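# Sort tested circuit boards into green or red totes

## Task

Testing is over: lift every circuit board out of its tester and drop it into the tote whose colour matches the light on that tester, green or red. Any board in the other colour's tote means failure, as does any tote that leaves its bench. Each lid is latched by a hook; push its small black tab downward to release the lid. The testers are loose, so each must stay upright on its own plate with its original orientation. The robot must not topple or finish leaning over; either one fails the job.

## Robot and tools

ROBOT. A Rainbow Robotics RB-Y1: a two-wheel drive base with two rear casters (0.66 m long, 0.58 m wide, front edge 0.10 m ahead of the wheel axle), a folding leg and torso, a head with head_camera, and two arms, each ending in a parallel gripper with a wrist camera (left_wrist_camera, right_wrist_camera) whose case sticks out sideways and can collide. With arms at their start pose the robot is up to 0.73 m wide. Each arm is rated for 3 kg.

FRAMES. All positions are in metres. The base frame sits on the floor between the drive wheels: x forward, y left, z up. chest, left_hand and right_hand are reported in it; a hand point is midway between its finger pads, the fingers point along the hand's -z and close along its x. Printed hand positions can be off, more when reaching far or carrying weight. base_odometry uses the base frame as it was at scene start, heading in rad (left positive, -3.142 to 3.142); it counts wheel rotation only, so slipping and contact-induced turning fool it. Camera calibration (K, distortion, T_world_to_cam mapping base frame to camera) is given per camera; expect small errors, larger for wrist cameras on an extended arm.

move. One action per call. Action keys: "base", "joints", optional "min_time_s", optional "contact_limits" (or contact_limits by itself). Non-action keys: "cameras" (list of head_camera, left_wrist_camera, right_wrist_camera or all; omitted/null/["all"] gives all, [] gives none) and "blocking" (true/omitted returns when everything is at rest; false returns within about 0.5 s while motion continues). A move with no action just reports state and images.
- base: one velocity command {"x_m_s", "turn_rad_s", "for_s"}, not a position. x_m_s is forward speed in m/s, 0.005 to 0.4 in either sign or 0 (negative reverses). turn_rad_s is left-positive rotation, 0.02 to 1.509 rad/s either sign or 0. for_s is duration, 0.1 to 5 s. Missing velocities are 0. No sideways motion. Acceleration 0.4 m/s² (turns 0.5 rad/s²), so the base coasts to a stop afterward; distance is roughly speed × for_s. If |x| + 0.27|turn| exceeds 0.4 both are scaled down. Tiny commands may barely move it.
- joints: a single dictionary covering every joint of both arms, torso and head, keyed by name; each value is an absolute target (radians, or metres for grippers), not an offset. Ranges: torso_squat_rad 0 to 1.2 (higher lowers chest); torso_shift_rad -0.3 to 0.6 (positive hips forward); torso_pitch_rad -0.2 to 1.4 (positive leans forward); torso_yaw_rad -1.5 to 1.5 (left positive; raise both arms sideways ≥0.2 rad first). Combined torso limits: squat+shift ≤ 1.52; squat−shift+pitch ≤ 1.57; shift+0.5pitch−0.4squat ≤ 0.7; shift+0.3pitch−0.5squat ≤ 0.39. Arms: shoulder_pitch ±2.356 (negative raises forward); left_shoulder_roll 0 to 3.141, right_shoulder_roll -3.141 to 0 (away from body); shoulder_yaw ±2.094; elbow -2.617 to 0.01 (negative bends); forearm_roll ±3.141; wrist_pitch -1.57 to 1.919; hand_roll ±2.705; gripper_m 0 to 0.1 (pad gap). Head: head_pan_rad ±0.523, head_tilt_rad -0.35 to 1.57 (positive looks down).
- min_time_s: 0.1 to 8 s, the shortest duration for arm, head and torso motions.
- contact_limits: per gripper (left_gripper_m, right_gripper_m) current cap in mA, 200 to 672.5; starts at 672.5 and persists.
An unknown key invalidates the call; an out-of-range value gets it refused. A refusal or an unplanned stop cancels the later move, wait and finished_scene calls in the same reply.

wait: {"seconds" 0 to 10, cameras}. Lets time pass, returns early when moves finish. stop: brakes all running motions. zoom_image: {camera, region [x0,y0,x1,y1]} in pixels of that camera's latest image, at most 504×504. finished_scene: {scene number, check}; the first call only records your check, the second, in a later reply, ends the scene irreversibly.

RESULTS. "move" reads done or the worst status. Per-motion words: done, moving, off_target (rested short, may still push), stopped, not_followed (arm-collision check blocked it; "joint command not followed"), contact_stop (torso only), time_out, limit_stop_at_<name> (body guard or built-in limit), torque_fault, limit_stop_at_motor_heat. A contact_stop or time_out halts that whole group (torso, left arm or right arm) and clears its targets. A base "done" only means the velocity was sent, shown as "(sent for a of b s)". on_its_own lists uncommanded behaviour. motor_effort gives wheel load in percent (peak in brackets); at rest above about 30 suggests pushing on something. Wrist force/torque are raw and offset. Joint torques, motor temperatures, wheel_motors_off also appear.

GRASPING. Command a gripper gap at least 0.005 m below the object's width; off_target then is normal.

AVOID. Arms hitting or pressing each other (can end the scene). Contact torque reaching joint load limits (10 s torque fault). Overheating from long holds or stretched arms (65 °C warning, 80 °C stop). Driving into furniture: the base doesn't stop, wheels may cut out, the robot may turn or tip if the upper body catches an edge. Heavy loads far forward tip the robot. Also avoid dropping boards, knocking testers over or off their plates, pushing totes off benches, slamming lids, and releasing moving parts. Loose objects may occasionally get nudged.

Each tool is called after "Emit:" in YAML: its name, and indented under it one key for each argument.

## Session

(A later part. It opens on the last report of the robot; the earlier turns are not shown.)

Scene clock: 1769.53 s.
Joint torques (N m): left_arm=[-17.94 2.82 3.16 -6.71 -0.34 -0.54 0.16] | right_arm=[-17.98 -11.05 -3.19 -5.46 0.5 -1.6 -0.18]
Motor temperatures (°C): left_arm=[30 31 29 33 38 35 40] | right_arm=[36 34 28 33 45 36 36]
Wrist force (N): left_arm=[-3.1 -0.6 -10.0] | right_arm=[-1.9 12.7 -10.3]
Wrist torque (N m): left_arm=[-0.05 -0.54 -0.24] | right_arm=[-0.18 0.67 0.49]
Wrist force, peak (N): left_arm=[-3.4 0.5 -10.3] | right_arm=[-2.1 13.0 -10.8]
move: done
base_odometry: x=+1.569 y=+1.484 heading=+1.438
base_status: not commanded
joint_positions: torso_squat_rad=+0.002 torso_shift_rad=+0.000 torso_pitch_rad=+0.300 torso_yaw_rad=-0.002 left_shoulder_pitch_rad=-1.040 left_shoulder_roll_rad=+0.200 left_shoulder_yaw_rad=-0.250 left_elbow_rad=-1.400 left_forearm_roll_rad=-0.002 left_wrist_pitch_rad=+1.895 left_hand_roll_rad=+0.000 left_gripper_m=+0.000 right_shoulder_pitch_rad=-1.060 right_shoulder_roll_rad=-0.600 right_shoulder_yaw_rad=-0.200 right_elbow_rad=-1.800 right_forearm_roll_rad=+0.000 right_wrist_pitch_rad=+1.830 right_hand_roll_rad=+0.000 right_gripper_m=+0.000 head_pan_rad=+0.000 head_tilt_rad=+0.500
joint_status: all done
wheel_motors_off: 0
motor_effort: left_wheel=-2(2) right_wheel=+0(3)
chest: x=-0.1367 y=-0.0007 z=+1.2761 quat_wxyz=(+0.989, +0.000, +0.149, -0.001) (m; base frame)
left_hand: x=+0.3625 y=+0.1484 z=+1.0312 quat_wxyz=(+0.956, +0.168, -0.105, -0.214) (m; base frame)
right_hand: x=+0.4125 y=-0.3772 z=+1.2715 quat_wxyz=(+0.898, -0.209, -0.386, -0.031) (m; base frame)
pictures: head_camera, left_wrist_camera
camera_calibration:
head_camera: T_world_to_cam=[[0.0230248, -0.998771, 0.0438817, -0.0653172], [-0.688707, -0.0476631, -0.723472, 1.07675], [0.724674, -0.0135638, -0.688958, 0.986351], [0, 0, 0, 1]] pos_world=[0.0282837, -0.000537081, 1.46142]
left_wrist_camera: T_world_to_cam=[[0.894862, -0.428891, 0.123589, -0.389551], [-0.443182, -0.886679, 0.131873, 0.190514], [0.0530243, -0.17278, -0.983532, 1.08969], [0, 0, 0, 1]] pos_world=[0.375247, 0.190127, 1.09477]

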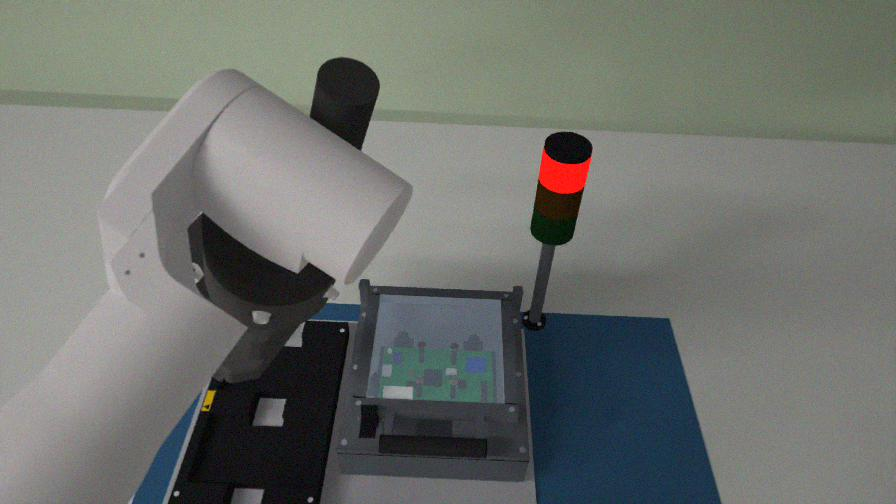

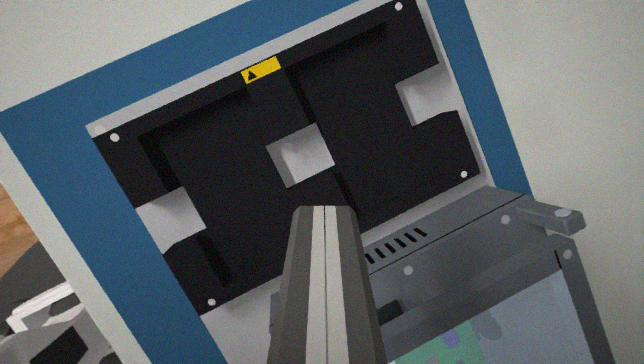

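Emit:
move:
  joints: {"left_shoulder_roll_rad":0.02,"left_elbow_rad":-1.33,"left_forearm_roll_rad":0}
  cameras: ["left_wrist_camera"]

Emit:
zoom_image:
  camera: "left_wrist_camera"
  region: [240, 120, 460, 300]

Scene clock: 1782.07 s.
Joint torques (N m): left_arm=[-17.75 0.89 1.91 -7 -0.32 -0.47 0.14] | right_arm=[-17.75 -10.85 -3.52 -5.45 0.53 -1.51 -0.15]
Motor temperatures (°C): left_arm=[30 31 29 33 38 34 40] | right_arm=[36 34 28 33 45 36 36]
Wrist force (N): left_arm=[-2.7 0.1 -9.9] | right_arm=[-2.0 12.6 -10.1]
Wrist torque (N m): left_arm=[-0.11 -0.50 -0.24] | right_arm=[-0.18 0.66 0.48]
Wrist force, peak (N): left_arm=[-3.2 -0.5 -10.3] | right_arm=[-2.2 13.1 -10.9]
move: done
base_odometry: x=+1.569 y=+1.484 heading=+1.438
base_status: not commanded
joint_positions: torso_squat_rad=+0.002 torso_shift_rad=+0.000 torso_pitch_rad=+0.300 torso_yaw_rad=-0.002 left_shoulder_pitch_rad=-1.040 left_shoulder_roll_rad=+0.020 left_shoulder_yaw_rad=-0.250 left_elbow_rad=-1.330 left_forearm_roll_rad=+0.000 left_wrist_pitch_rad=+1.895 left_hand_roll_rad=+0.000 left_gripper_m=+0.000 right_shoulder_pitch_rad=-1.060 right_shoulder_roll_rad=-0.600 right_shoulder_yaw_rad=-0.200 right_elbow_rad=-1.800 right_forearm_roll_rad=+0.000 right_wrist_pitch_rad=+1.830 right_hand_roll_rad=+0.000 right_gripper_m=+0.000 head_pan_rad=+0.000 head_tilt_rad=+0.500
joint_status: all done
wheel_motors_off: 0
motor_effort: left_wheel=-1(1) right_wheel=-1(2)
chest: x=-0.1367 y=-0.0008 z=+1.2761 quat_wxyz=(+0.989, +0.000, +0.149, -0.001) (m; base frame)
left_hand: x=+0.3248 y=+0.0625 z=+1.0034 quat_wxyz=(+0.957, +0.103, -0.069, -0.262) (m; base frame)
right_hand: x=+0.4125 y=-0.3774 z=+1.2715 quat_wxyz=(+0.898, -0.209, -0.386, -0.031) (m; base frame)
pictures: left_wrist_camera
camera_calibration:
left_wrist_camera: T_world_to_cam=[[0.862935, -0.500417, 0.0701836, -0.320727], [-0.499178, -0.822613, 0.272267, -0.0253954], [-0.0785133, -0.269983, -0.959659, 1.07433], [0, 0, 0, 1]] pos_world=[0.348439, 0.108662, 1.06041]

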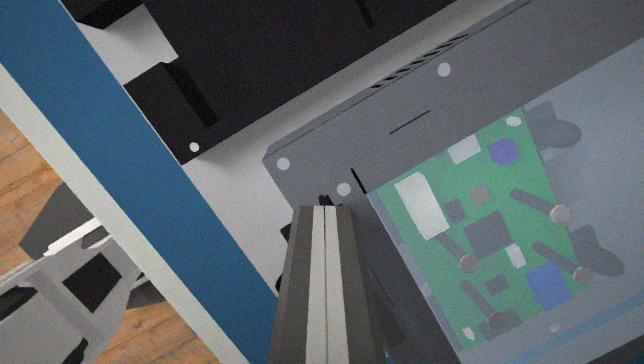

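Scaled by 2.291 from the camera's 644x364 image, which has a finer 920x520 frame.

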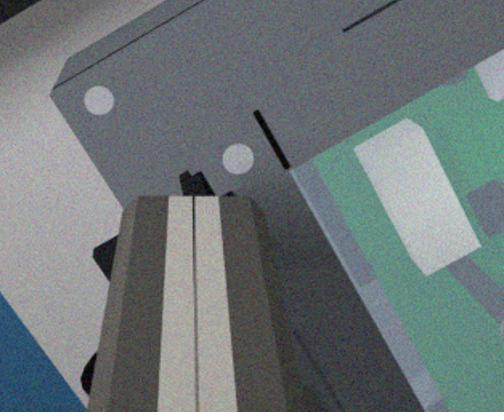

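Emit:
move:
  base: {"x_m_s":-0.03,"for_s":0.35}
  joints: {"left_shoulder_pitch_rad":-1.005,"left_wrist_pitch_rad":1.86}
  cameras: ["left_wrist_camera"]

Emit:
zoom_image:
  camera: "left_wrist_camera"
  region: [240, 120, 460, 300]

Scene clock: 1789.63 s.
Joint torques (N m): left_arm=[-16.97 0.47 1.74 -7.03 -0.04 -0.54 0.17] | right_arm=[-18.09 -11.11 -3.35 -5.28 0.51 -1.53 -0.19]
Motor temperatures (°C): left_arm=[30 31 29 33 38 34 40] | right_arm=[36 34 28 33 45 36 36]
Wrist force (N): left_arm=[-3.0 0.3 -9.8] | right_arm=[-1.8 12.4 -10.3]
Wrist torque (N m): left_arm=[-0.12 -0.52 -0.21] | right_arm=[-0.14 0.68 0.49]
Wrist force, peak (N): left_arm=[-11.7 4.0 40.1] | right_arm=[-2.3 13.3 -11.6]
move: done
base_odometry: x=+1.568 y=+1.473 heading=+1.438
base_status: done (sent for 0.37 of 0.37 s)
joint_positions: torso_squat_rad=+0.002 torso_shift_rad=+0.000 torso_pitch_rad=+0.300 torso_yaw_rad=-0.002 left_shoulder_pitch_rad=-1.005 left_shoulder_roll_rad=+0.020 left_shoulder_yaw_rad=-0.250 left_elbow_rad=-1.330 left_forearm_roll_rad=+0.000 left_wrist_pitch_rad=+1.860 left_hand_roll_rad=+0.000 left_gripper_m=+0.000 right_shoulder_pitch_rad=-1.060 right_shoulder_roll_rad=-0.600 right_shoulder_yaw_rad=-0.200 right_elbow_rad=-1.800 right_forearm_roll_rad=+0.000 right_wrist_pitch_rad=+1.830 right_hand_roll_rad=+0.000 right_gripper_m=+0.000 head_pan_rad=+0.000 head_tilt_rad=+0.500
joint_status: all done
wheel_motors_off: 0
motor_effort: left_wheel=-7(23) right_wheel=+3(28)
chest: x=-0.1367 y=-0.0008 z=+1.2761 quat_wxyz=(+0.989, +0.000, +0.149, -0.001) (m; base frame)
left_hand: x=+0.3218 y=+0.0647 z=+0.9892 quat_wxyz=(+0.958, +0.096, -0.069, -0.260) (m; base frame)
right_hand: x=+0.4125 y=-0.3773 z=+1.2714 quat_wxyz=(+0.898, -0.209, -0.386, -0.031) (m; base frame)
pictures: left_wrist_camera
camera_calibration:
left_wrist_camera: T_world_to_cam=[[0.86494, -0.496375, 0.074102, -0.320853], [-0.495362, -0.820647, 0.284876, -0.035067], [-0.0805937, -0.283108, -0.955696, 1.05865], [0, 0, 0, 1]] pos_world=[0.345468, 0.111672, 1.04551]

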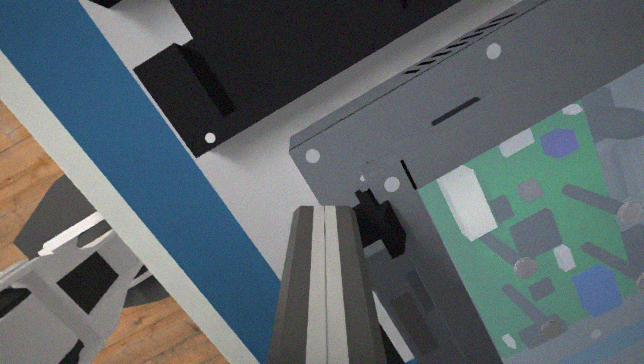

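Scaled by 2.291 from the camera's 644x364 image, which has a finer 920x520 frame.

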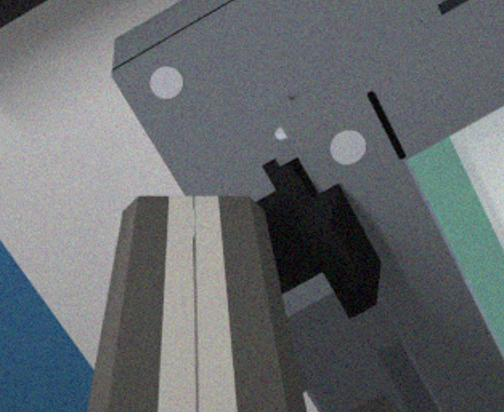

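Emit:
move:
  joints: {"left_shoulder_pitch_rad":-1.03,"left_wrist_pitch_rad":1.885,"left_shoulder_roll_rad":0.006}
  cameras: []

Emit:
move:
  base: {"x_m_s":0.03,"for_s":0.27}
  cameras: []

Emit:
move:
  joints: {"left_shoulder_pitch_rad":-0.985,"left_wrist_pitch_rad":1.83}
  min_time_s: 1.5
  cameras: ["left_wrist_camera"]

Emit:
zoom_image:
  camera: "left_wrist_camera"
  region: [240, 120, 460, 300]

Scene clock: 1801.43 s.
Joint torques (N m): left_arm=[-17.55 -0.35 1.55 -7.42 -0.13 -0.13 0.16] | right_arm=[-18.03 -11.1 -3.54 -5.36 0.48 -1.6 -0.27]
Motor temperatures (°C): left_arm=[30 31 29 33 38 34 40] | right_arm=[36 34 28 33 45 36 36]
Wrist force (N): left_arm=[-2.7 0.3 -10.0] | right_arm=[-2.0 12.6 -10.4]
Wrist torque (N m): left_arm=[-0.12 -0.49 -0.22] | right_arm=[-0.18 0.64 0.48]
Wrist force, peak (N): left_arm=[-3.5 0.2 -11.0] | right_arm=[-2.1 13.1 -10.7]
move: done
base_odometry: x=+1.568 y=+1.473 heading=+1.438
base_status: not commanded
joint_positions: torso_squat_rad=+0.002 torso_shift_rad=+0.000 torso_pitch_rad=+0.300 torso_yaw_rad=-0.002 left_shoulder_pitch_rad=-1.030 left_shoulder_roll_rad=+0.006 left_shoulder_yaw_rad=-0.250 left_elbow_rad=-1.330 left_forearm_roll_rad=+0.000 left_wrist_pitch_rad=+1.885 left_hand_roll_rad=+0.000 left_gripper_m=+0.000 right_shoulder_pitch_rad=-1.060 right_shoulder_roll_rad=-0.600 right_shoulder_yaw_rad=-0.200 right_elbow_rad=-1.800 right_forearm_roll_rad=+0.000 right_wrist_pitch_rad=+1.830 right_hand_roll_rad=+0.000 right_gripper_m=+0.000 head_pan_rad=+0.000 head_tilt_rad=+0.500
joint_status: all done
wheel_motors_off: 0
motor_effort: left_wheel=-7(8) right_wheel=+4(5)
chest: x=-0.1366 y=-0.0008 z=+1.2761 quat_wxyz=(+0.989, +0.000, +0.149, -0.001) (m; base frame)
left_hand: x=+0.3212 y=+0.0559 z=+0.9991 quat_wxyz=(+0.957, +0.095, -0.069, -0.265) (m; base frame)
right_hand: x=+0.4125 y=-0.3773 z=+1.2715 quat_wxyz=(+0.898, -0.209, -0.386, -0.031) (m; base frame)
pictures: none
No camera images: "cameras" was empty.

Scene clock: 1802.27 s.
Joint torques (N m): left_arm=[-17.58 -0.3 1.9 -7.37 -0.22 -0.17 0.07] | right_arm=[-18.24 -11.02 -3.59 -5.42 0.5 -1.55 -0.26]
Motor temperatures (°C): left_arm=[30 31 29 33 38 34 40] | right_arm=[36 34 28 33 45 36 36]
Wrist force (N): left_arm=[-3.2 0.3 -9.8] | right_arm=[-2.2 12.7 -10.3]
Wrist torque (N m): left_arm=[-0.12 -0.56 -0.20] | right_arm=[-0.19 0.64 0.50]
Wrist force, peak (N): left_arm=[-2.8 0.4 -10.2] | right_arm=[-1.9 13.1 -10.8]
move: done
base_odometry: x=+1.569 y=+1.481 heading=+1.438
base_status: done (sent for 0.27 of 0.27 s)
joint_positions: torso_squat_rad=+0.002 torso_shift_rad=+0.000 torso_pitch_rad=+0.300 torso_yaw_rad=-0.002 left_shoulder_pitch_rad=-1.030 left_shoulder_roll_rad=+0.006 left_shoulder_yaw_rad=-0.250 left_elbow_rad=-1.330 left_forearm_roll_rad=+0.000 left_wrist_pitch_rad=+1.885 left_hand_roll_rad=+0.000 left_gripper_m=+0.000 right_shoulder_pitch_rad=-1.060 right_shoulder_roll_rad=-0.600 right_shoulder_yaw_rad=-0.200 right_elbow_rad=-1.800 right_forearm_roll_rad=+0.000 right_wrist_pitch_rad=+1.830 right_hand_roll_rad=+0.000 right_gripper_m=+0.000 head_pan_rad=+0.000 head_tilt_rad=+0.500
joint_status: not commanded
wheel_motors_off: 0
motor_effort: left_wheel=+3(17) right_wheel=-4(23)
chest: x=-0.1366 y=-0.0008 z=+1.2761 quat_wxyz=(+0.989, +0.000, +0.149, -0.001) (m; base frame)
left_hand: x=+0.3212 y=+0.0559 z=+0.9991 quat_wxyz=(+0.957, +0.095, -0.069, -0.265) (m; base frame)
right_hand: x=+0.4125 y=-0.3773 z=+1.2714 quat_wxyz=(+0.898, -0.209, -0.386, -0.031) (m; base frame)
pictures: none
No camera images: "cameras" was empty.

Scene clock: 1804.07 s.
Joint torques (N m): left_arm=[12.61 -0.6 1.1 11.56 3.17 -6.74 0.11] | right_arm=[-18.45 -11.15 -3.17 -5.32 0.45 -1.59 -0.19]
Motor temperatures (°C): left_arm=[30 31 29 33 38 34 40] | right_arm=[36 34 28 33 45 36 36]
Wrist force (N): left_arm=[-29.6 14.8 94.9] | right_arm=[-2.2 12.9 -10.7]
Wrist torque (N m): left_arm=[0.59 -0.44 -0.05] | right_arm=[-0.22 0.62 0.48]
Wrist force, peak (N): left_arm=[-29.9 15.0 95.5] | right_arm=[-2.2 12.9 -10.7]
move: done
base_odometry: x=+1.569 y=+1.481 heading=+1.438
base_status: not commanded
joint_positions: torso_squat_rad=+0.002 torso_shift_rad=-0.002 torso_pitch_rad=+0.296 torso_yaw_rad=-0.001 left_shoulder_pitch_rad=-0.993 left_shoulder_roll_rad=+0.006 left_shoulder_yaw_rad=-0.250 left_elbow_rad=-1.335 left_forearm_roll_rad=-0.001 left_wrist_pitch_rad=+1.832 left_hand_roll_rad=+0.000 left_gripper_m=+0.000 right_shoulder_pitch_rad=-1.060 right_shoulder_roll_rad=-0.600 right_shoulder_yaw_rad=-0.200 right_elbow_rad=-1.800 right_forearm_roll_rad=+0.000 right_wrist_pitch_rad=+1.830 right_hand_roll_rad=+0.000 right_gripper_m=+0.000 head_pan_rad=+0.000 head_tilt_rad=+0.500
joint_status: all done
wheel_motors_off: 0
motor_effort: left_wheel=+10(12) right_wheel=-3(5)
chest: x=-0.1391 y=-0.0008 z=+1.2765 quat_wxyz=(+0.989, +0.000, +0.147, -0.001) (m; base frame)
left_hand: x=+0.3203 y=+0.0560 z=+0.9880 quat_wxyz=(+0.958, +0.086, -0.081, -0.263) (m; base frame)
right_hand: x=+0.4101 y=-0.3772 z=+1.2741 quat_wxyz=(+0.897, -0.209, -0.388, -0.031) (m; base frame)
pictures: left_wrist_camera
camera_calibration:
left_wrist_camera: T_world_to_cam=[[0.858274, -0.503183, 0.100859, -0.347706], [-0.508712, -0.80828, 0.296472, -0.0504834], [-0.0676569, -0.305763, -0.949701, 1.04608], [0, 0, 0, 1]] pos_world=[0.34352, 0.104088, 1.0435]

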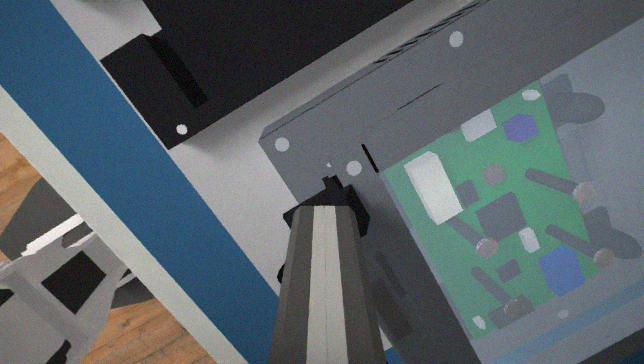

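Scaled by 2.291 from the camera's 644x364 image, which has a finer 920x520 frame.

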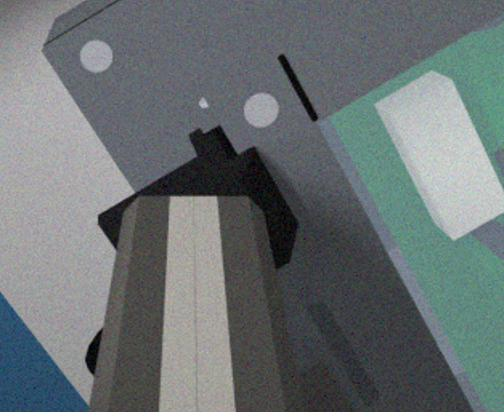

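Emit:
move:
  joints: {"left_shoulder_pitch_rad":-0.955}
  min_time_s: 1.5
  cameras: ["head_camera","left_wrist_camera"]

Scene clock: 1835.00 s.
Joint torques (N m): left_arm=[9.23 3.71 1.09 11.02 1.35 -6.03 0.06] | right_arm=[-18.44 -10.82 -3.35 -5.46 0.5 -1.53 -0.17]
Motor temperatures (°C): left_arm=[30 31 29 33 38 35 40] | right_arm=[36 34 28 32 45 36 36]
Wrist force (N): left_arm=[-27.3 4.9 87.3] | right_arm=[-2.1 12.5 -10.4]
Wrist torque (N m): left_arm=[0.51 -0.45 -0.06] | right_arm=[-0.15 0.65 0.48]
Wrist force, peak (N): left_arm=[-17.5 13.3 128.0] | right_arm=[-1.5 13.0 -11.2]
move: torque_fault
TORQUE FAULT: left_elbow_rad reached its load limit. The robot stopped for 10 seconds, dropped its targets and accepts commands again. The stop added 9.2 s to the call.
base_odometry: x=+1.569 y=+1.481 heading=+1.438
base_status: not commanded
joint_positions: torso_squat_rad=+0.002 torso_shift_rad=-0.002 torso_pitch_rad=+0.296 torso_yaw_rad=-0.002 left_shoulder_pitch_rad=-0.988 left_shoulder_roll_rad=+0.005 left_shoulder_yaw_rad=-0.250 left_elbow_rad=-1.342 left_forearm_roll_rad=-0.001 left_wrist_pitch_rad=+1.832 left_hand_roll_rad=+0.000 left_gripper_m=+0.000 right_shoulder_pitch_rad=-1.060 right_shoulder_roll_rad=-0.600 right_shoulder_yaw_rad=-0.200 right_elbow_rad=-1.800 right_forearm_roll_rad=+0.000 right_wrist_pitch_rad=+1.830 right_hand_roll_rad=+0.000 right_gripper_m=+0.000 head_pan_rad=+0.000 head_tilt_rad=+0.500
joint_status: left_shoulder_pitch_rad torque_fault (moved +0.004 of +0.038)
wheel_motors_off: 0
on_its_own: left_shoulder_pitch_rad is held at -0.981, not at your -0.955, since a torque_fault
motor_effort: left_wheel=+14(22) right_wheel=+4(9)
chest: x=-0.1391 y=-0.0008 z=+1.2765 quat_wxyz=(+0.989, +0.000, +0.147, -0.001) (m; base frame)
left_hand: x=+0.3194 y=+0.0552 z=+0.9880 quat_wxyz=(+0.958, +0.084, -0.082, -0.263) (m; base frame)
right_hand: x=+0.4101 y=-0.3773 z=+1.2740 quat_wxyz=(+0.897, -0.209, -0.387, -0.031) (m; base frame)
pictures: head_camera, left_wrist_camera
camera_calibration:
head_camera: T_world_to_cam=[[0.0229951, -0.998781, 0.043689, -0.0651573], [-0.685731, -0.0475578, -0.7263, 1.07934], [0.727492, -0.0132576, -0.685988, 0.984987], [0, 0, 0, 1]] pos_world=[0.0250659, -0.000688211, 1.46246]
left_wrist_camera: T_world_to_cam=[[0.857986, -0.50319, 0.103245, -0.349617], [-0.50928, -0.807059, 0.298814, -0.053742], [-0.0670356, -0.308959, -0.94871, 1.04477], [0, 0, 0, 1]] pos_world=[0.342634, 0.103494, 1.04334]

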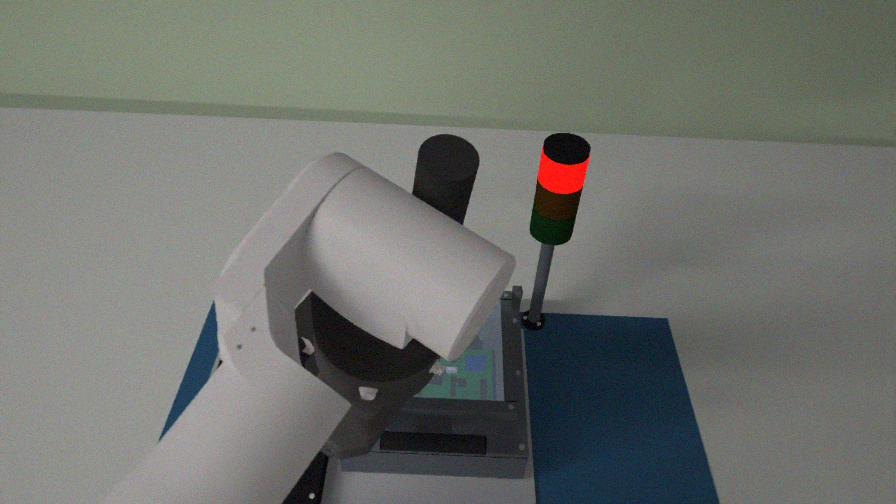

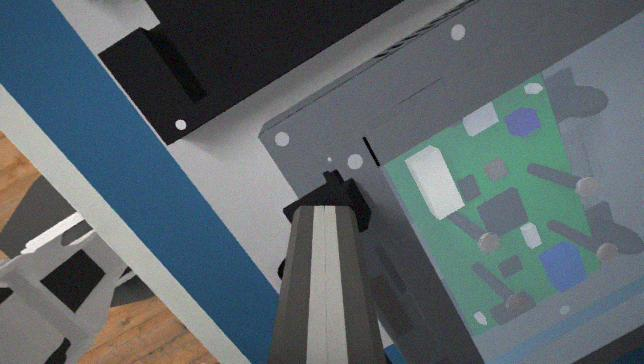

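Emit:
zoom_image:
  camera: "left_wrist_camera"
  region: [240, 130, 440, 330]

Emit:
move:
  joints: {"left_shoulder_pitch_rad":-1.07,"left_wrist_pitch_rad":1.895}
  cameras: ["left_wrist_camera"]

Emit:
zoom_image:
  camera: "left_wrist_camera"
  region: [220, 110, 420, 310]

Scaled by 2.520 from the camera's 644x364 image, which has a finer 920x520 frame.

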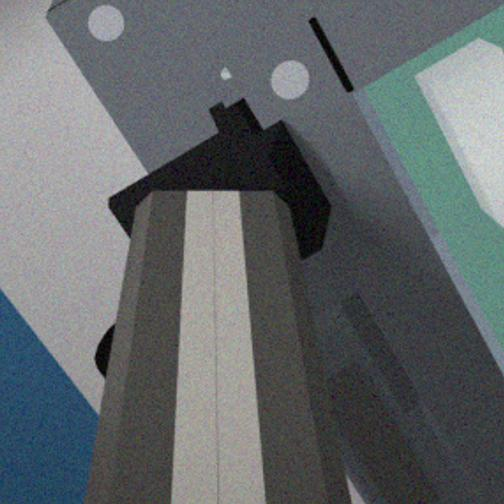

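Scene clock: 1842.93 s.
Joint torques (N m): left_arm=[-17.02 1.67 1.34 -6.78 -0.01 -0.45 0.08] | right_arm=[-18.38 -10.86 -3.59 -5.71 0.6 -1.55 -0.13]
Motor temperatures (°C): left_arm=[30 31 29 33 38 35 40] | right_arm=[36 34 28 32 45 36 36]
Wrist force (N): left_arm=[-2.5 0.3 -10.6] | right_arm=[-2.2 12.8 -10.7]
Wrist torque (N m): left_arm=[-0.14 -0.46 -0.22] | right_arm=[-0.19 0.63 0.48]
Wrist force, peak (N): left_arm=[-27.5 4.9 87.7] | right_arm=[-2.1 12.9 -11.1]
move: done
base_odometry: x=+1.569 y=+1.481 heading=+1.438
base_status: not commanded
joint_positions: torso_squat_rad=+0.002 torso_shift_rad=+0.000 torso_pitch_rad=+0.300 torso_yaw_rad=-0.002 left_shoulder_pitch_rad=-1.070 left_shoulder_roll_rad=+0.005 left_shoulder_yaw_rad=-0.250 left_elbow_rad=-1.337 left_forearm_roll_rad=-0.001 left_wrist_pitch_rad=+1.895 left_hand_roll_rad=+0.000 left_gripper_m=+0.000 right_shoulder_pitch_rad=-1.060 right_shoulder_roll_rad=-0.600 right_shoulder_yaw_rad=-0.200 right_elbow_rad=-1.800 right_forearm_roll_rad=+0.000 right_wrist_pitch_rad=+1.830 right_hand_roll_rad=+0.000 right_gripper_m=+0.000 head_pan_rad=+0.000 head_tilt_rad=+0.500
joint_status: all done
wheel_motors_off: 0
motor_effort: left_wheel=+4(16) right_wheel=-5(11)
chest: x=-0.1367 y=-0.0008 z=+1.2761 quat_wxyz=(+0.989, +0.000, +0.149, -0.001) (m; base frame)
left_hand: x=+0.3307 y=+0.0488 z=+1.0181 quat_wxyz=(+0.954, +0.098, -0.087, -0.269) (m; base frame)
right_hand: x=+0.4125 y=-0.3773 z=+1.2715 quat_wxyz=(+0.898, -0.209, -0.386, -0.031) (m; base frame)
pictures: left_wrist_camera
camera_calibration:
left_wrist_camera: T_world_to_cam=[[0.850087, -0.516125, 0.104724, -0.363893], [-0.523774, -0.807852, 0.270251, -0.0282364], [-0.0548819, -0.284589, -0.957077, 1.07547], [0, 0, 0, 1]] pos_world=[0.353575, 0.0954428, 1.07505]

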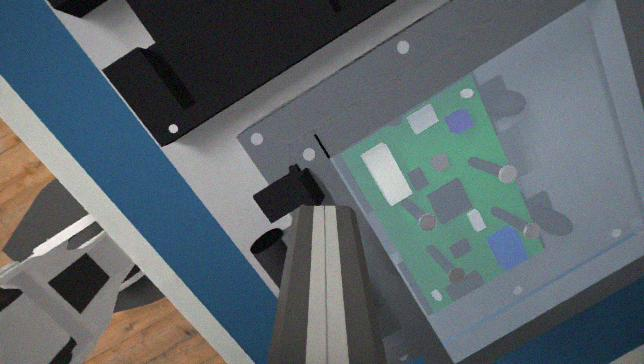

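Scaled by 2.520 from the camera's 644x364 image, which has a finer 920x520 frame.

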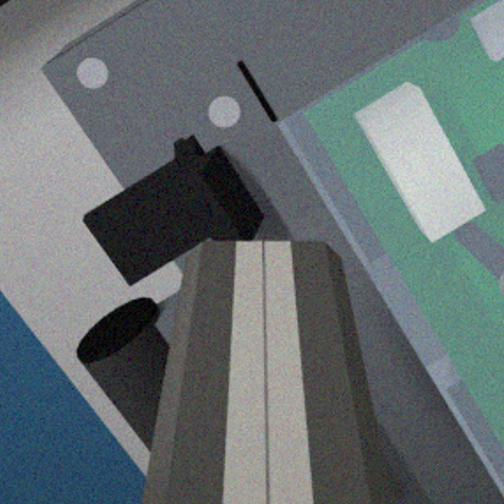

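Emit:
move:
  base: {"x_m_s":-0.011,"for_s":1.0}
  cameras: []

Emit:
move:
  joints: {"left_shoulder_pitch_rad":-1.01,"left_wrist_pitch_rad":1.84}
  min_time_s: 1.5
  cameras: ["left_wrist_camera"]

Emit:
zoom_image:
  camera: "left_wrist_camera"
  region: [240, 110, 440, 310]

Scene clock: 1859.87 s.
Joint torques (N m): left_arm=[-17.7 1.31 1.4 -6.97 -0.03 -0.41 0.1] | right_arm=[-18.32 -10.94 -3.54 -5.47 0.51 -1.61 -0.17]
Motor temperatures (°C): left_arm=[30 31 29 33 38 35 40] | right_arm=[36 34 28 32 45 36 36]
Wrist force (N): left_arm=[-2.6 0.1 -10.6] | right_arm=[-2.1 12.7 -10.5]
Wrist torque (N m): left_arm=[-0.10 -0.49 -0.23] | right_arm=[-0.20 0.63 0.49]
Wrist force, peak (N): left_arm=[-2.8 0.4 -10.9] | right_arm=[-2.1 12.8 -10.9]
move: done
base_odometry: x=+1.567 y=+1.470 heading=+1.438
base_status: done (sent for 1 of 1 s)
joint_positions: torso_squat_rad=+0.002 torso_shift_rad=+0.000 torso_pitch_rad=+0.300 torso_yaw_rad=-0.002 left_shoulder_pitch_rad=-1.070 left_shoulder_roll_rad=+0.005 left_shoulder_yaw_rad=-0.250 left_elbow_rad=-1.337 left_forearm_roll_rad=-0.001 left_wrist_pitch_rad=+1.895 left_hand_roll_rad=+0.000 left_gripper_m=+0.000 right_shoulder_pitch_rad=-1.060 right_shoulder_roll_rad=-0.600 right_shoulder_yaw_rad=-0.200 right_elbow_rad=-1.800 right_forearm_roll_rad=+0.000 right_wrist_pitch_rad=+1.830 right_hand_roll_rad=+0.000 right_gripper_m=+0.000 head_pan_rad=+0.000 head_tilt_rad=+0.500
joint_status: not commanded
wheel_motors_off: 0
motor_effort: left_wheel=-5(15) right_wheel=+5(15)
chest: x=-0.1366 y=-0.0008 z=+1.2761 quat_wxyz=(+0.989, +0.000, +0.149, -0.001) (m; base frame)
left_hand: x=+0.3307 y=+0.0488 z=+1.0180 quat_wxyz=(+0.954, +0.098, -0.087, -0.269) (m; base frame)
right_hand: x=+0.4125 y=-0.3773 z=+1.2715 quat_wxyz=(+0.898, -0.209, -0.386, -0.031) (m; base frame)
pictures: none
No camera images: "cameras" was empty.

Scene clock: 1861.67 s.
Joint torques (N m): left_arm=[-16.71 0.93 1.1 -7.15 -0.03 -0.62 0.08] | right_arm=[-18.23 -10.92 -3.46 -5.38 0.55 -1.51 -0.24]
Motor temperatures (°C): left_arm=[30 31 29 33 38 35 40] | right_arm=[36 34 28 32 45 36 36]
Wrist force (N): left_arm=[-2.6 0.3 -10.6] | right_arm=[-1.8 12.6 -10.3]
Wrist torque (N m): left_arm=[-0.12 -0.47 -0.22] | right_arm=[-0.18 0.69 0.49]
Wrist force, peak (N): left_arm=[-2.8 0.3 -10.8] | right_arm=[-2.0 13.0 -10.9]
move: done
base_odometry: x=+1.567 y=+1.470 heading=+1.438
base_status: not commanded
joint_positions: torso_squat_rad=+0.002 torso_shift_rad=+0.000 torso_pitch_rad=+0.300 torso_yaw_rad=-0.002 left_shoulder_pitch_rad=-1.010 left_shoulder_roll_rad=+0.005 left_shoulder_yaw_rad=-0.250 left_elbow_rad=-1.337 left_forearm_roll_rad=-0.001 left_wrist_pitch_rad=+1.840 left_hand_roll_rad=+0.000 left_gripper_m=+0.000 right_shoulder_pitch_rad=-1.060 right_shoulder_roll_rad=-0.600 right_shoulder_yaw_rad=-0.200 right_elbow_rad=-1.800 right_forearm_roll_rad=+0.000 right_wrist_pitch_rad=+1.830 right_hand_roll_rad=+0.000 right_gripper_m=+0.000 head_pan_rad=+0.000 head_tilt_rad=+0.500
joint_status: all done
wheel_motors_off: 0
motor_effort: left_wheel=-3(4) right_wheel=+6(8)
chest: x=-0.1367 y=-0.0008 z=+1.2761 quat_wxyz=(+0.989, +0.000, +0.149, -0.001) (m; base frame)
left_hand: x=+0.3251 y=+0.0529 z=+0.9937 quat_wxyz=(+0.957, +0.087, -0.084, -0.265) (m; base frame)
right_hand: x=+0.4125 y=-0.3773 z=+1.2715 quat_wxyz=(+0.898, -0.209, -0.386, -0.031) (m; base frame)
pictures: left_wrist_camera
camera_calibration:
left_wrist_camera: T_world_to_cam=[[0.854981, -0.507565, 0.106701, -0.358468], [-0.514879, -0.805803, 0.292543, -0.046367], [-0.0625045, -0.305056, -0.950281, 1.04974], [0, 0, 0, 1]] pos_world=[0.348224, 0.100922, 1.04936]

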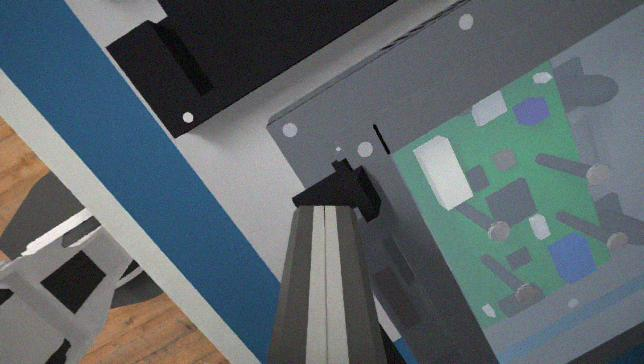

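Scaled by 2.520 from the camera's 644x364 image, which has a finer 920x520 frame.

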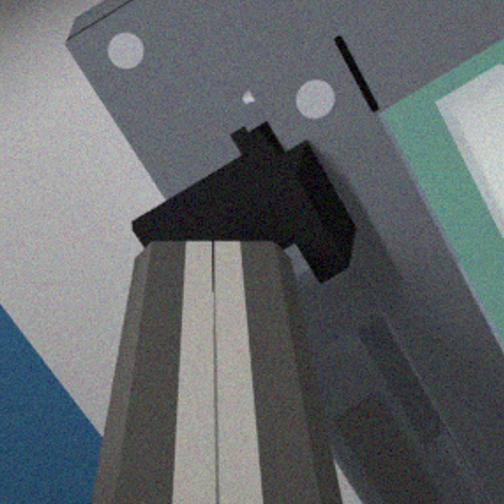

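Emit:
move:
  joints: {"left_shoulder_roll_rad":0.02}
  cameras: []

Emit:
move:
  joints: {"left_shoulder_pitch_rad":-0.98}
  min_time_s: 2.5
  cameras: ["left_wrist_camera","head_camera"]

Scene clock: 1870.07 s.
Joint torques (N m): left_arm=[-17.16 0.85 1.24 -7.17 -0.09 -0.56 0.14] | right_arm=[-18.44 -11.04 -3.3 -5.6 0.47 -1.58 -0.27]
Motor temperatures (°C): left_arm=[30 31 29 33 38 35 40] | right_arm=[36 34 28 32 45 36 36]
Wrist force (N): left_arm=[-2.7 0.3 -10.5] | right_arm=[-2.3 12.9 -10.5]
Wrist torque (N m): left_arm=[-0.13 -0.50 -0.22] | right_arm=[-0.22 0.62 0.47]
Wrist force, peak (N): left_arm=[-2.8 0.4 -10.9] | right_arm=[-1.9 13.0 -10.7]
move: done
base_odometry: x=+1.567 y=+1.470 heading=+1.438
base_status: not commanded
joint_positions: torso_squat_rad=+0.002 torso_shift_rad=+0.000 torso_pitch_rad=+0.300 torso_yaw_rad=-0.002 left_shoulder_pitch_rad=-1.010 left_shoulder_roll_rad=+0.020 left_shoulder_yaw_rad=-0.250 left_elbow_rad=-1.337 left_forearm_roll_rad=-0.001 left_wrist_pitch_rad=+1.840 left_hand_roll_rad=+0.000 left_gripper_m=+0.000 right_shoulder_pitch_rad=-1.060 right_shoulder_roll_rad=-0.600 right_shoulder_yaw_rad=-0.200 right_elbow_rad=-1.800 right_forearm_roll_rad=+0.000 right_wrist_pitch_rad=+1.830 right_hand_roll_rad=+0.000 right_gripper_m=+0.000 head_pan_rad=+0.000 head_tilt_rad=+0.500
joint_status: all done
wheel_motors_off: 0
motor_effort: left_wheel=-2(5) right_wheel=+4(8)
chest: x=-0.1367 y=-0.0008 z=+1.2761 quat_wxyz=(+0.989, +0.000, +0.149, -0.001) (m; base frame)
left_hand: x=+0.3280 y=+0.0607 z=+0.9937 quat_wxyz=(+0.957, +0.093, -0.085, -0.261) (m; base frame)
right_hand: x=+0.4125 y=-0.3773 z=+1.2715 quat_wxyz=(+0.898, -0.209, -0.386, -0.031) (m; base frame)
pictures: none
No camera images: "cameras" was empty.

Scene clock: 1872.87 s.
Joint torques (N m): left_arm=[-14.4 0.79 1.31 -7.27 -0.03 -0.39 0.17] | right_arm=[-18.34 -11.03 -3.42 -5.49 0.42 -1.56 -0.23]
Motor temperatures (°C): left_arm=[30 31 29 33 38 35 40] | right_arm=[36 34 28 32 45 36 36]
Wrist force (N): left_arm=[-1.8 0.8 -5.5] | right_arm=[-2.2 12.6 -10.6]
Wrist torque (N m): left_arm=[-0.18 -0.52 -0.23] | right_arm=[-0.17 0.64 0.48]
Wrist force, peak (N): left_arm=[-2.6 0.5 -10.9] | right_arm=[-2.0 12.9 -10.7]
move: done
base_odometry: x=+1.567 y=+1.470 heading=+1.438
base_status: not commanded
joint_positions: torso_squat_rad=+0.002 torso_shift_rad=+0.000 torso_pitch_rad=+0.300 torso_yaw_rad=-0.002 left_shoulder_pitch_rad=-0.981 left_shoulder_roll_rad=+0.020 left_shoulder_yaw_rad=-0.250 left_elbow_rad=-1.337 left_forearm_roll_rad=-0.001 left_wrist_pitch_rad=+1.840 left_hand_roll_rad=+0.000 left_gripper_m=+0.000 right_shoulder_pitch_rad=-1.060 right_shoulder_roll_rad=-0.600 right_shoulder_yaw_rad=-0.200 right_elbow_rad=-1.800 right_forearm_roll_rad=+0.000 right_wrist_pitch_rad=+1.830 right_hand_roll_rad=+0.000 right_gripper_m=+0.000 head_pan_rad=+0.000 head_tilt_rad=+0.500
joint_status: all done
wheel_motors_off: 0
motor_effort: left_wheel=-4(6) right_wheel=+5(8)
chest: x=-0.1367 y=-0.0008 z=+1.2761 quat_wxyz=(+0.989, +0.000, +0.149, -0.001) (m; base frame)
left_hand: x=+0.3195 y=+0.0660 z=+0.9812 quat_wxyz=(+0.959, +0.091, -0.071, -0.258) (m; base frame)
right_hand: x=+0.4125 y=-0.3773 z=+1.2715 quat_wxyz=(+0.898, -0.209, -0.386, -0.031) (m; base frame)
pictures: head_camera, left_wrist_camera
camera_calibration:
head_camera: T_world_to_cam=[[0.0230062, -0.998774, 0.0438286, -0.0652974], [-0.688739, -0.0476112, -0.723445, 1.07672], [0.724645, -0.0135427, -0.68899, 0.986366], [0, 0, 0, 1]] pos_world=[0.0283169, -0.000595193, 1.46141]
left_wrist_camera: T_world_to_cam=[[0.86628, -0.493185, 0.0795483, -0.323609], [-0.493218, -0.819079, 0.292993, -0.0416089], [-0.0793436, -0.293049, -0.9528, 1.0486], [0, 0, 0, 1]] pos_world=[0.343014, 0.113611, 1.03704]

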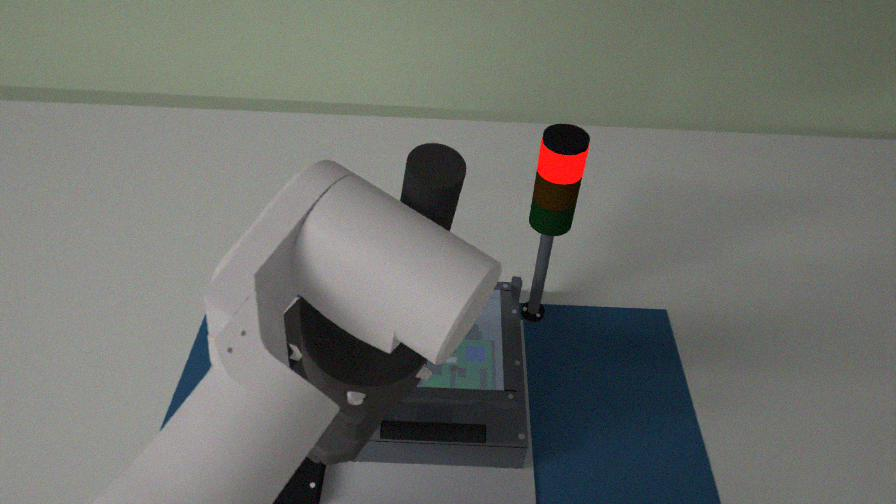

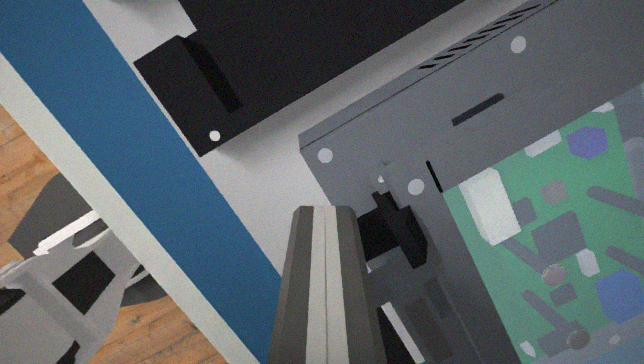

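Emit:
move:
  joints: {"left_shoulder_pitch_rad":-1.06,"left_wrist_pitch_rad":1.895}
  cameras: []

Emit:
move:
  joints: {"left_shoulder_roll_rad":0.25}
  cameras: []

Emit:
move:
  joints: {"left_shoulder_roll_rad":0.6,"left_shoulder_yaw_rad":0.2,"left_elbow_rad":-1.8,"left_wrist_pitch_rad":1.83}
  base: {"x_m_s":0.014,"for_s":1}
  cameras: ["head_camera"]

Emit:
zoom_image:
  camera: "head_camera"
  region: [280, 260, 580, 500]

Scene clock: 1881.03 s.
Joint torques (N m): left_arm=[-17.37 1.11 1.51 -7.03 -0.1 -0.1 0.07] | right_arm=[-18.24 -10.82 -3.25 -5.55 0.5 -1.59 -0.24]
Motor temperatures (°C): left_arm=[30 31 29 33 38 34 40] | right_arm=[36 34 28 32 45 36 36]
Wrist force (N): left_arm=[-2.7 0.2 -10.6] | right_arm=[-2.0 12.8 -10.5]
Wrist torque (N m): left_arm=[-0.12 -0.50 -0.22] | right_arm=[-0.20 0.65 0.48]
Wrist force, peak (N): left_arm=[-3.3 0.0 -12.1] | right_arm=[-2.1 12.9 -10.8]
move: done
base_odometry: x=+1.567 y=+1.470 heading=+1.438
base_status: not commanded
joint_positions: torso_squat_rad=+0.002 torso_shift_rad=+0.000 torso_pitch_rad=+0.300 torso_yaw_rad=-0.002 left_shoulder_pitch_rad=-1.060 left_shoulder_roll_rad=+0.020 left_shoulder_yaw_rad=-0.250 left_elbow_rad=-1.337 left_forearm_roll_rad=-0.001 left_wrist_pitch_rad=+1.895 left_hand_roll_rad=+0.000 left_gripper_m=+0.000 right_shoulder_pitch_rad=-1.060 right_shoulder_roll_rad=-0.600 right_shoulder_yaw_rad=-0.200 right_elbow_rad=-1.800 right_forearm_roll_rad=+0.000 right_wrist_pitch_rad=+1.830 right_hand_roll_rad=+0.000 right_gripper_m=+0.000 head_pan_rad=+0.000 head_tilt_rad=+0.500
joint_status: all done
wheel_motors_off: 0
motor_effort: left_wheel=-4(5) right_wheel=+6(7)
chest: x=-0.1367 y=-0.0008 z=+1.2761 quat_wxyz=(+0.989, +0.000, +0.149, -0.001) (m; base frame)
left_hand: x=+0.3311 y=+0.0582 z=+1.0140 quat_wxyz=(+0.955, +0.103, -0.082, -0.264) (m; base frame)
right_hand: x=+0.4125 y=-0.3773 z=+1.2715 quat_wxyz=(+0.898, -0.209, -0.386, -0.031) (m; base frame)
pictures: none
No camera images: "cameras" was empty.

Scene clock: 1881.87 s.
Joint torques (N m): left_arm=[-18.49 3.43 3.3 -6.74 -0.36 -0.1 0.16] | right_arm=[-18.1 -10.87 -3.56 -5.58 0.49 -1.51 -0.26]
Motor temperatures (°C): left_arm=[30 31 29 33 38 34 40] | right_arm=[36 34 28 32 45 36 36]
Wrist force (N): left_arm=[-2.3 -0.6 -10.4] | right_arm=[-2.2 12.9 -10.5]
Wrist torque (N m): left_arm=[-0.10 -0.45 -0.23] | right_arm=[-0.21 0.64 0.48]
Wrist force, peak (N): left_arm=[-2.8 0.4 -11.0] | right_arm=[-2.2 12.8 -10.7]
move: done
base_odometry: x=+1.567 y=+1.470 heading=+1.438
base_status: not commanded
joint_positions: torso_squat_rad=+0.002 torso_shift_rad=+0.000 torso_pitch_rad=+0.300 torso_yaw_rad=-0.002 left_shoulder_pitch_rad=-1.060 left_shoulder_roll_rad=+0.250 left_shoulder_yaw_rad=-0.250 left_elbow_rad=-1.337 left_forearm_roll_rad=-0.001 left_wrist_pitch_rad=+1.895 left_hand_roll_rad=+0.000 left_gripper_m=+0.000 right_shoulder_pitch_rad=-1.060 right_shoulder_roll_rad=-0.600 right_shoulder_yaw_rad=-0.200 right_elbow_rad=-1.800 right_forearm_roll_rad=+0.000 right_wrist_pitch_rad=+1.830 right_hand_roll_rad=+0.000 right_gripper_m=+0.000 head_pan_rad=+0.000 head_tilt_rad=+0.500
joint_status: all done
wheel_motors_off: 0
motor_effort: left_wheel=-4(6) right_wheel=+5(7)
chest: x=-0.1367 y=-0.0007 z=+1.2761 quat_wxyz=(+0.989, +0.000, +0.149, -0.001) (m; base frame)
left_hand: x=+0.3688 y=+0.1809 z=+1.0297 quat_wxyz=(+0.957, +0.195, -0.086, -0.195) (m; base frame)
right_hand: x=+0.4125 y=-0.3773 z=+1.2715 quat_wxyz=(+0.898, -0.209, -0.386, -0.031) (m; base frame)
pictures: none
No camera images: "cameras" was empty.

Scene clock: 1883.30 s.
Joint torques (N m): left_arm=[-17.28 8.93 2.52 -5.15 -0.26 -1.51 0.09] | right_arm=[-18.19 -10.73 -3.73 -5.5 0.49 -1.63 -0.27]
Motor temperatures (°C): left_arm=[30 31 29 33 38 34 40] | right_arm=[36 34 28 32 45 36 36]
Wrist force (N): left_arm=[-6.3 -0.6 -8.3] | right_arm=[-1.9 12.5 -10.3]
Wrist torque (N m): left_arm=[-0.08 -0.70 -0.21] | right_arm=[-0.18 0.64 0.48]
Wrist force, peak (N): left_arm=[-3.2 -2.5 -11.1] | right_arm=[-2.4 13.1 -10.4]
move: done
base_odometry: x=+1.569 y=+1.484 heading=+1.438
base_status: done (sent for 1 of 1 s)
joint_positions: torso_squat_rad=+0.002 torso_shift_rad=+0.000 torso_pitch_rad=+0.300 torso_yaw_rad=-0.002 left_shoulder_pitch_rad=-1.060 left_shoulder_roll_rad=+0.600 left_shoulder_yaw_rad=+0.200 left_elbow_rad=-1.800 left_forearm_roll_rad=-0.001 left_wrist_pitch_rad=+1.830 left_hand_roll_rad=+0.000 left_gripper_m=+0.000 right_shoulder_pitch_rad=-1.060 right_shoulder_roll_rad=-0.600 right_shoulder_yaw_rad=-0.200 right_elbow_rad=-1.800 right_forearm_roll_rad=+0.000 right_wrist_pitch_rad=+1.830 right_hand_roll_rad=+0.000 right_gripper_m=+0.000 head_pan_rad=+0.000 head_tilt_rad=+0.500
joint_status: all done
wheel_motors_off: 0
motor_effort: left_wheel=+4(17) right_wheel=-3(18)
chest: x=-0.1366 y=-0.0008 z=+1.2761 quat_wxyz=(+0.989, +0.000, +0.149, -0.001) (m; base frame)
left_hand: x=+0.4137 y=+0.3742 z=+1.2718 quat_wxyz=(+0.898, +0.209, -0.386, +0.029) (m; base frame)
right_hand: x=+0.4125 y=-0.3773 z=+1.2715 quat_wxyz=(+0.898, -0.209, -0.386, -0.031) (m; base frame)
pictures: head_camera
camera_calibration:
head_camera: T_world_to_cam=[[0.0230315, -0.998774, 0.0438226, -0.0652853], [-0.688751, -0.047624, -0.723432, 1.07671], [0.724632, -0.0135212, -0.689004, 0.986377], [0, 0, 0, 1]] pos_world=[0.0283264, -0.000591152, 1.4614]

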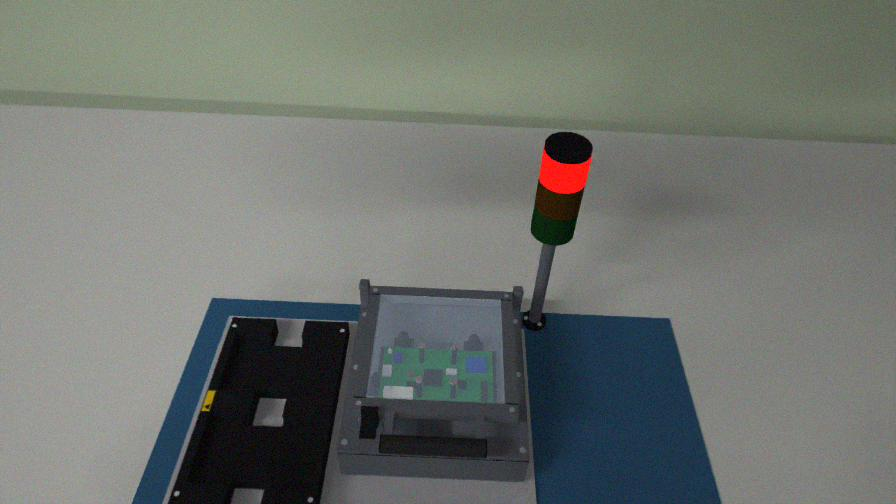

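Scaled by 1.680 from the camera's 896x504 image, which has a finer 1280x720 frame.

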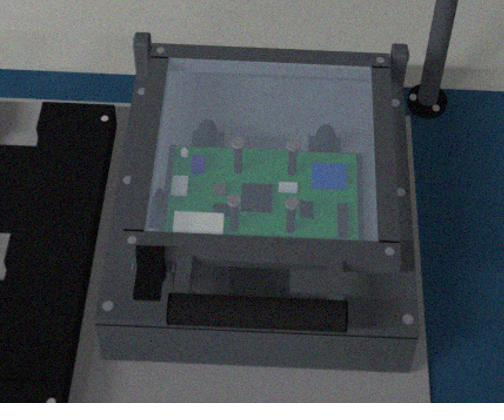

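Emit:
move:
  joints: {"right_shoulder_pitch_rad":0.04,"right_shoulder_roll_rad":-0.05,"right_shoulder_yaw_rad":0,"right_elbow_rad":-2.045,"right_wrist_pitch_rad":0.6,"right_gripper_m":0}
  cameras: []

Emit:
move:
  joints: {"right_shoulder_yaw_rad":0.48}
  cameras: ["head_camera"]

Emit:
move:
  joints: {"right_shoulder_yaw_rad":0.42,"right_shoulder_pitch_rad":-0.15,"right_elbow_rad":-1.85,"right_wrist_pitch_rad":0.66}
  cameras: ["head_camera","right_wrist_camera"]

Scene clock: 1892.40 s.
Joint torques (N m): left_arm=[-17.04 9.26 2.65 -5.31 -0.43 -1.51 -0.01] | right_arm=[-6.38 -0.77 -0.69 -9.9 0.06 -1.7 -0.19]
Motor temperatures (°C): left_arm=[30 31 29 33 38 34 40] | right_arm=[36 34 28 33 45 36 36]
Wrist force (N): left_arm=[-6.3 -0.6 -8.6] | right_arm=[-3.2 11.1 -9.4]
Wrist torque (N m): left_arm=[-0.06 -0.71 -0.21] | right_arm=[-0.15 0.55 0.45]
Wrist force, peak (N): left_arm=[-6.5 -0.8 -8.9] | right_arm=[-2.1 12.9 -10.6]
move: done
base_odometry: x=+1.569 y=+1.484 heading=+1.438
base_status: not commanded
joint_positions: torso_squat_rad=+0.002 torso_shift_rad=+0.000 torso_pitch_rad=+0.300 torso_yaw_rad=-0.002 left_shoulder_pitch_rad=-1.060 left_shoulder_roll_rad=+0.600 left_shoulder_yaw_rad=+0.200 left_elbow_rad=-1.800 left_forearm_roll_rad=-0.001 left_wrist_pitch_rad=+1.830 left_hand_roll_rad=+0.000 left_gripper_m=+0.000 right_shoulder_pitch_rad=+0.040 right_shoulder_roll_rad=-0.050 right_shoulder_yaw_rad=+0.000 right_elbow_rad=-2.045 right_forearm_roll_rad=+0.000 right_wrist_pitch_rad=+0.600 right_hand_roll_rad=+0.000 right_gripper_m=+0.000 head_pan_rad=+0.000 head_tilt_rad=+0.500
joint_status: all done
wheel_motors_off: 0
motor_effort: left_wheel=+5(6) right_wheel=-2(4)
chest: x=-0.1366 y=-0.0008 z=+1.2761 quat_wxyz=(+0.989, +0.000, +0.149, -0.001) (m; base frame)
left_hand: x=+0.4138 y=+0.3741 z=+1.2718 quat_wxyz=(+0.898, +0.209, -0.386, +0.029) (m; base frame)
right_hand: x=+0.2885 y=-0.2390 z=+0.9833 quat_wxyz=(+0.850, -0.021, -0.526, +0.014) (m; base frame)
pictures: none
No camera images: "cameras" was empty.

Scene clock: 1893.50 s.
Joint torques (N m): left_arm=[-17.22 9.36 2.88 -5.23 -0.39 -1.48 0.11] | right_arm=[-5.43 5.03 0.62 -9.82 -0.1 -1.66 -0.22]
Motor temperatures (°C): left_arm=[30 31 29 33 38 34 40] | right_arm=[36 34 28 33 45 36 36]
Wrist force (N): left_arm=[-6.2 -0.8 -8.6] | right_arm=[-3.3 10.3 -9.1]
Wrist torque (N m): left_arm=[-0.03 -0.70 -0.22] | right_arm=[-0.09 0.51 0.46]
Wrist force, peak (N): left_arm=[-6.2 -0.5 -8.9] | right_arm=[-3.4 11.2 -9.9]
move: done
base_odometry: x=+1.569 y=+1.484 heading=+1.438
base_status: not commanded
joint_positions: torso_squat_rad=+0.002 torso_shift_rad=+0.000 torso_pitch_rad=+0.300 torso_yaw_rad=-0.002 left_shoulder_pitch_rad=-1.060 left_shoulder_roll_rad=+0.600 left_shoulder_yaw_rad=+0.200 left_elbow_rad=-1.800 left_forearm_roll_rad=-0.001 left_wrist_pitch_rad=+1.830 left_hand_roll_rad=+0.000 left_gripper_m=+0.000 right_shoulder_pitch_rad=+0.040 right_shoulder_roll_rad=-0.050 right_shoulder_yaw_rad=+0.480 right_elbow_rad=-2.045 right_forearm_roll_rad=+0.000 right_wrist_pitch_rad=+0.600 right_hand_roll_rad=+0.000 right_gripper_m=+0.000 head_pan_rad=+0.000 head_tilt_rad=+0.500
joint_status: all done
wheel_motors_off: 0
motor_effort: left_wheel=+5(6) right_wheel=-3(4)
chest: x=-0.1366 y=-0.0008 z=+1.2761 quat_wxyz=(+0.989, +0.000, +0.149, -0.001) (m; base frame)
left_hand: x=+0.4138 y=+0.3741 z=+1.2718 quat_wxyz=(+0.898, +0.209, -0.386, +0.029) (m; base frame)
right_hand: x=+0.2346 y=-0.0067 z=+0.9902 quat_wxyz=(+0.831, +0.164, -0.507, +0.163) (m; base frame)
pictures: head_camera
camera_calibration:
head_camera: T_world_to_cam=[[0.022995, -0.998775, 0.04381, -0.065287], [-0.688761, -0.0475896, -0.723425, 1.07671], [0.724624, -0.0135394, -0.689011, 0.986375], [0, 0, 0, 1]] pos_world=[0.0283429, -0.000612184, 1.4614]

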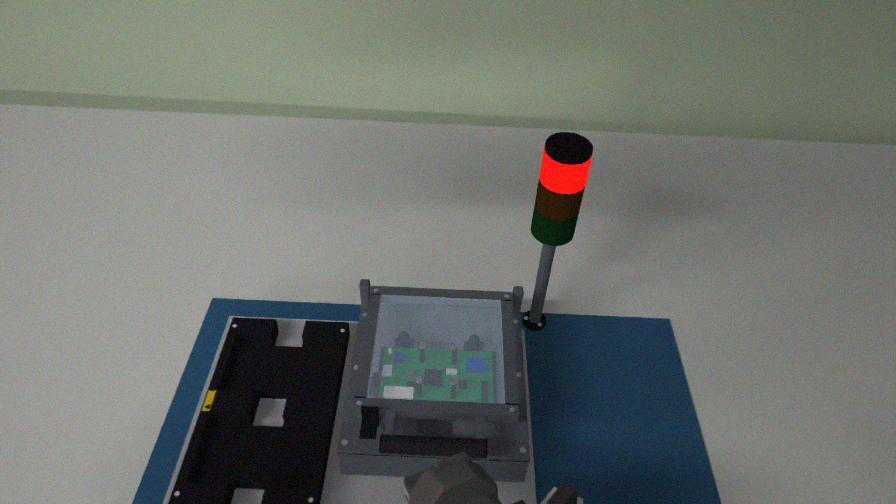

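Scene clock: 1894.33 s.
Joint torques (N m): left_arm=[-17.08 9.56 3.08 -5.29 -0.27 -1.47 -0.01] | right_arm=[-8.97 3.52 -3.38 -10.4 0.74 -2.74 -0.23]
Motor temperatures (°C): left_arm=[30 31 29 33 38 34 40] | right_arm=[36 34 28 33 45 36 36]
Wrist force (N): left_arm=[-6.2 -0.6 -8.4] | right_arm=[-7.7 15.3 -6.5]
Wrist torque (N m): left_arm=[-0.07 -0.68 -0.21] | right_arm=[0.07 0.62 0.47]
Wrist force, peak (N): left_arm=[-6.2 -0.5 -9.2] | right_arm=[-2.6 19.9 19.0]
move: done
base_odometry: x=+1.569 y=+1.484 heading=+1.438
base_status: not commanded
joint_positions: torso_squat_rad=+0.002 torso_shift_rad=+0.000 torso_pitch_rad=+0.300 torso_yaw_rad=-0.002 left_shoulder_pitch_rad=-1.060 left_shoulder_roll_rad=+0.600 left_shoulder_yaw_rad=+0.200 left_elbow_rad=-1.800 left_forearm_roll_rad=-0.001 left_wrist_pitch_rad=+1.830 left_hand_roll_rad=+0.000 left_gripper_m=+0.000 right_shoulder_pitch_rad=-0.150 right_shoulder_roll_rad=-0.050 right_shoulder_yaw_rad=+0.421 right_elbow_rad=-1.850 right_forearm_roll_rad=+0.000 right_wrist_pitch_rad=+0.660 right_hand_roll_rad=+0.000 right_gripper_m=+0.000 head_pan_rad=+0.000 head_tilt_rad=+0.500
joint_status: all done
wheel_motors_off: 0
motor_effort: left_wheel=+8(10) right_wheel=-1(4)
chest: x=-0.1368 y=-0.0008 z=+1.2761 quat_wxyz=(+0.989, +0.000, +0.149, -0.001) (m; base frame)
left_hand: x=+0.4136 y=+0.3741 z=+1.2719 quat_wxyz=(+0.898, +0.209, -0.386, +0.029) (m; base frame)
right_hand: x=+0.2749 y=-0.0091 z=+0.9562 quat_wxyz=(+0.848, +0.128, -0.476, +0.196) (m; base frame)
pictures: head_camera, right_wrist_camera
camera_calibration:
head_camera: T_world_to_cam=[[0.0230303, -0.998775, 0.043791, -0.0652576], [-0.688649, -0.0476022, -0.723531, 1.07677], [0.724729, -0.0134934, -0.688902, 0.986357], [0, 0, 0, 1]] pos_world=[0.0281789, -0.000611615, 1.46144]
right_wrist_camera: T_world_to_cam=[[-0.467091, -0.185334, -0.864568, 0.955852], [-0.737615, 0.620871, 0.26541, -0.0121519], [0.487596, 0.761689, -0.426708, 0.352654], [0, 0, 0, 1]] pos_world=[0.265554, -0.0839164, 0.980105]

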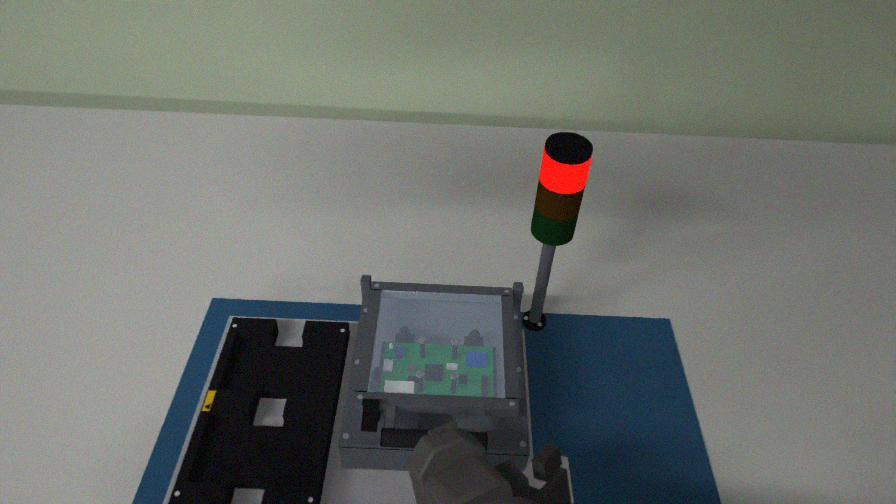

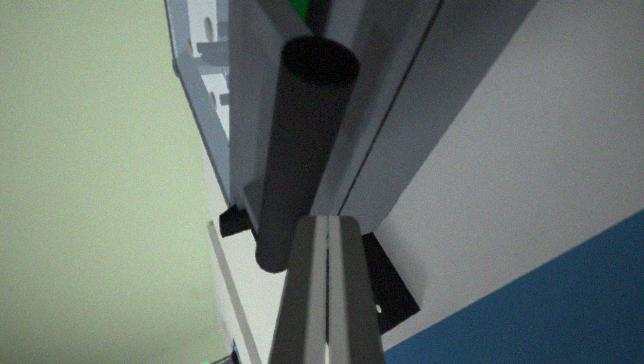

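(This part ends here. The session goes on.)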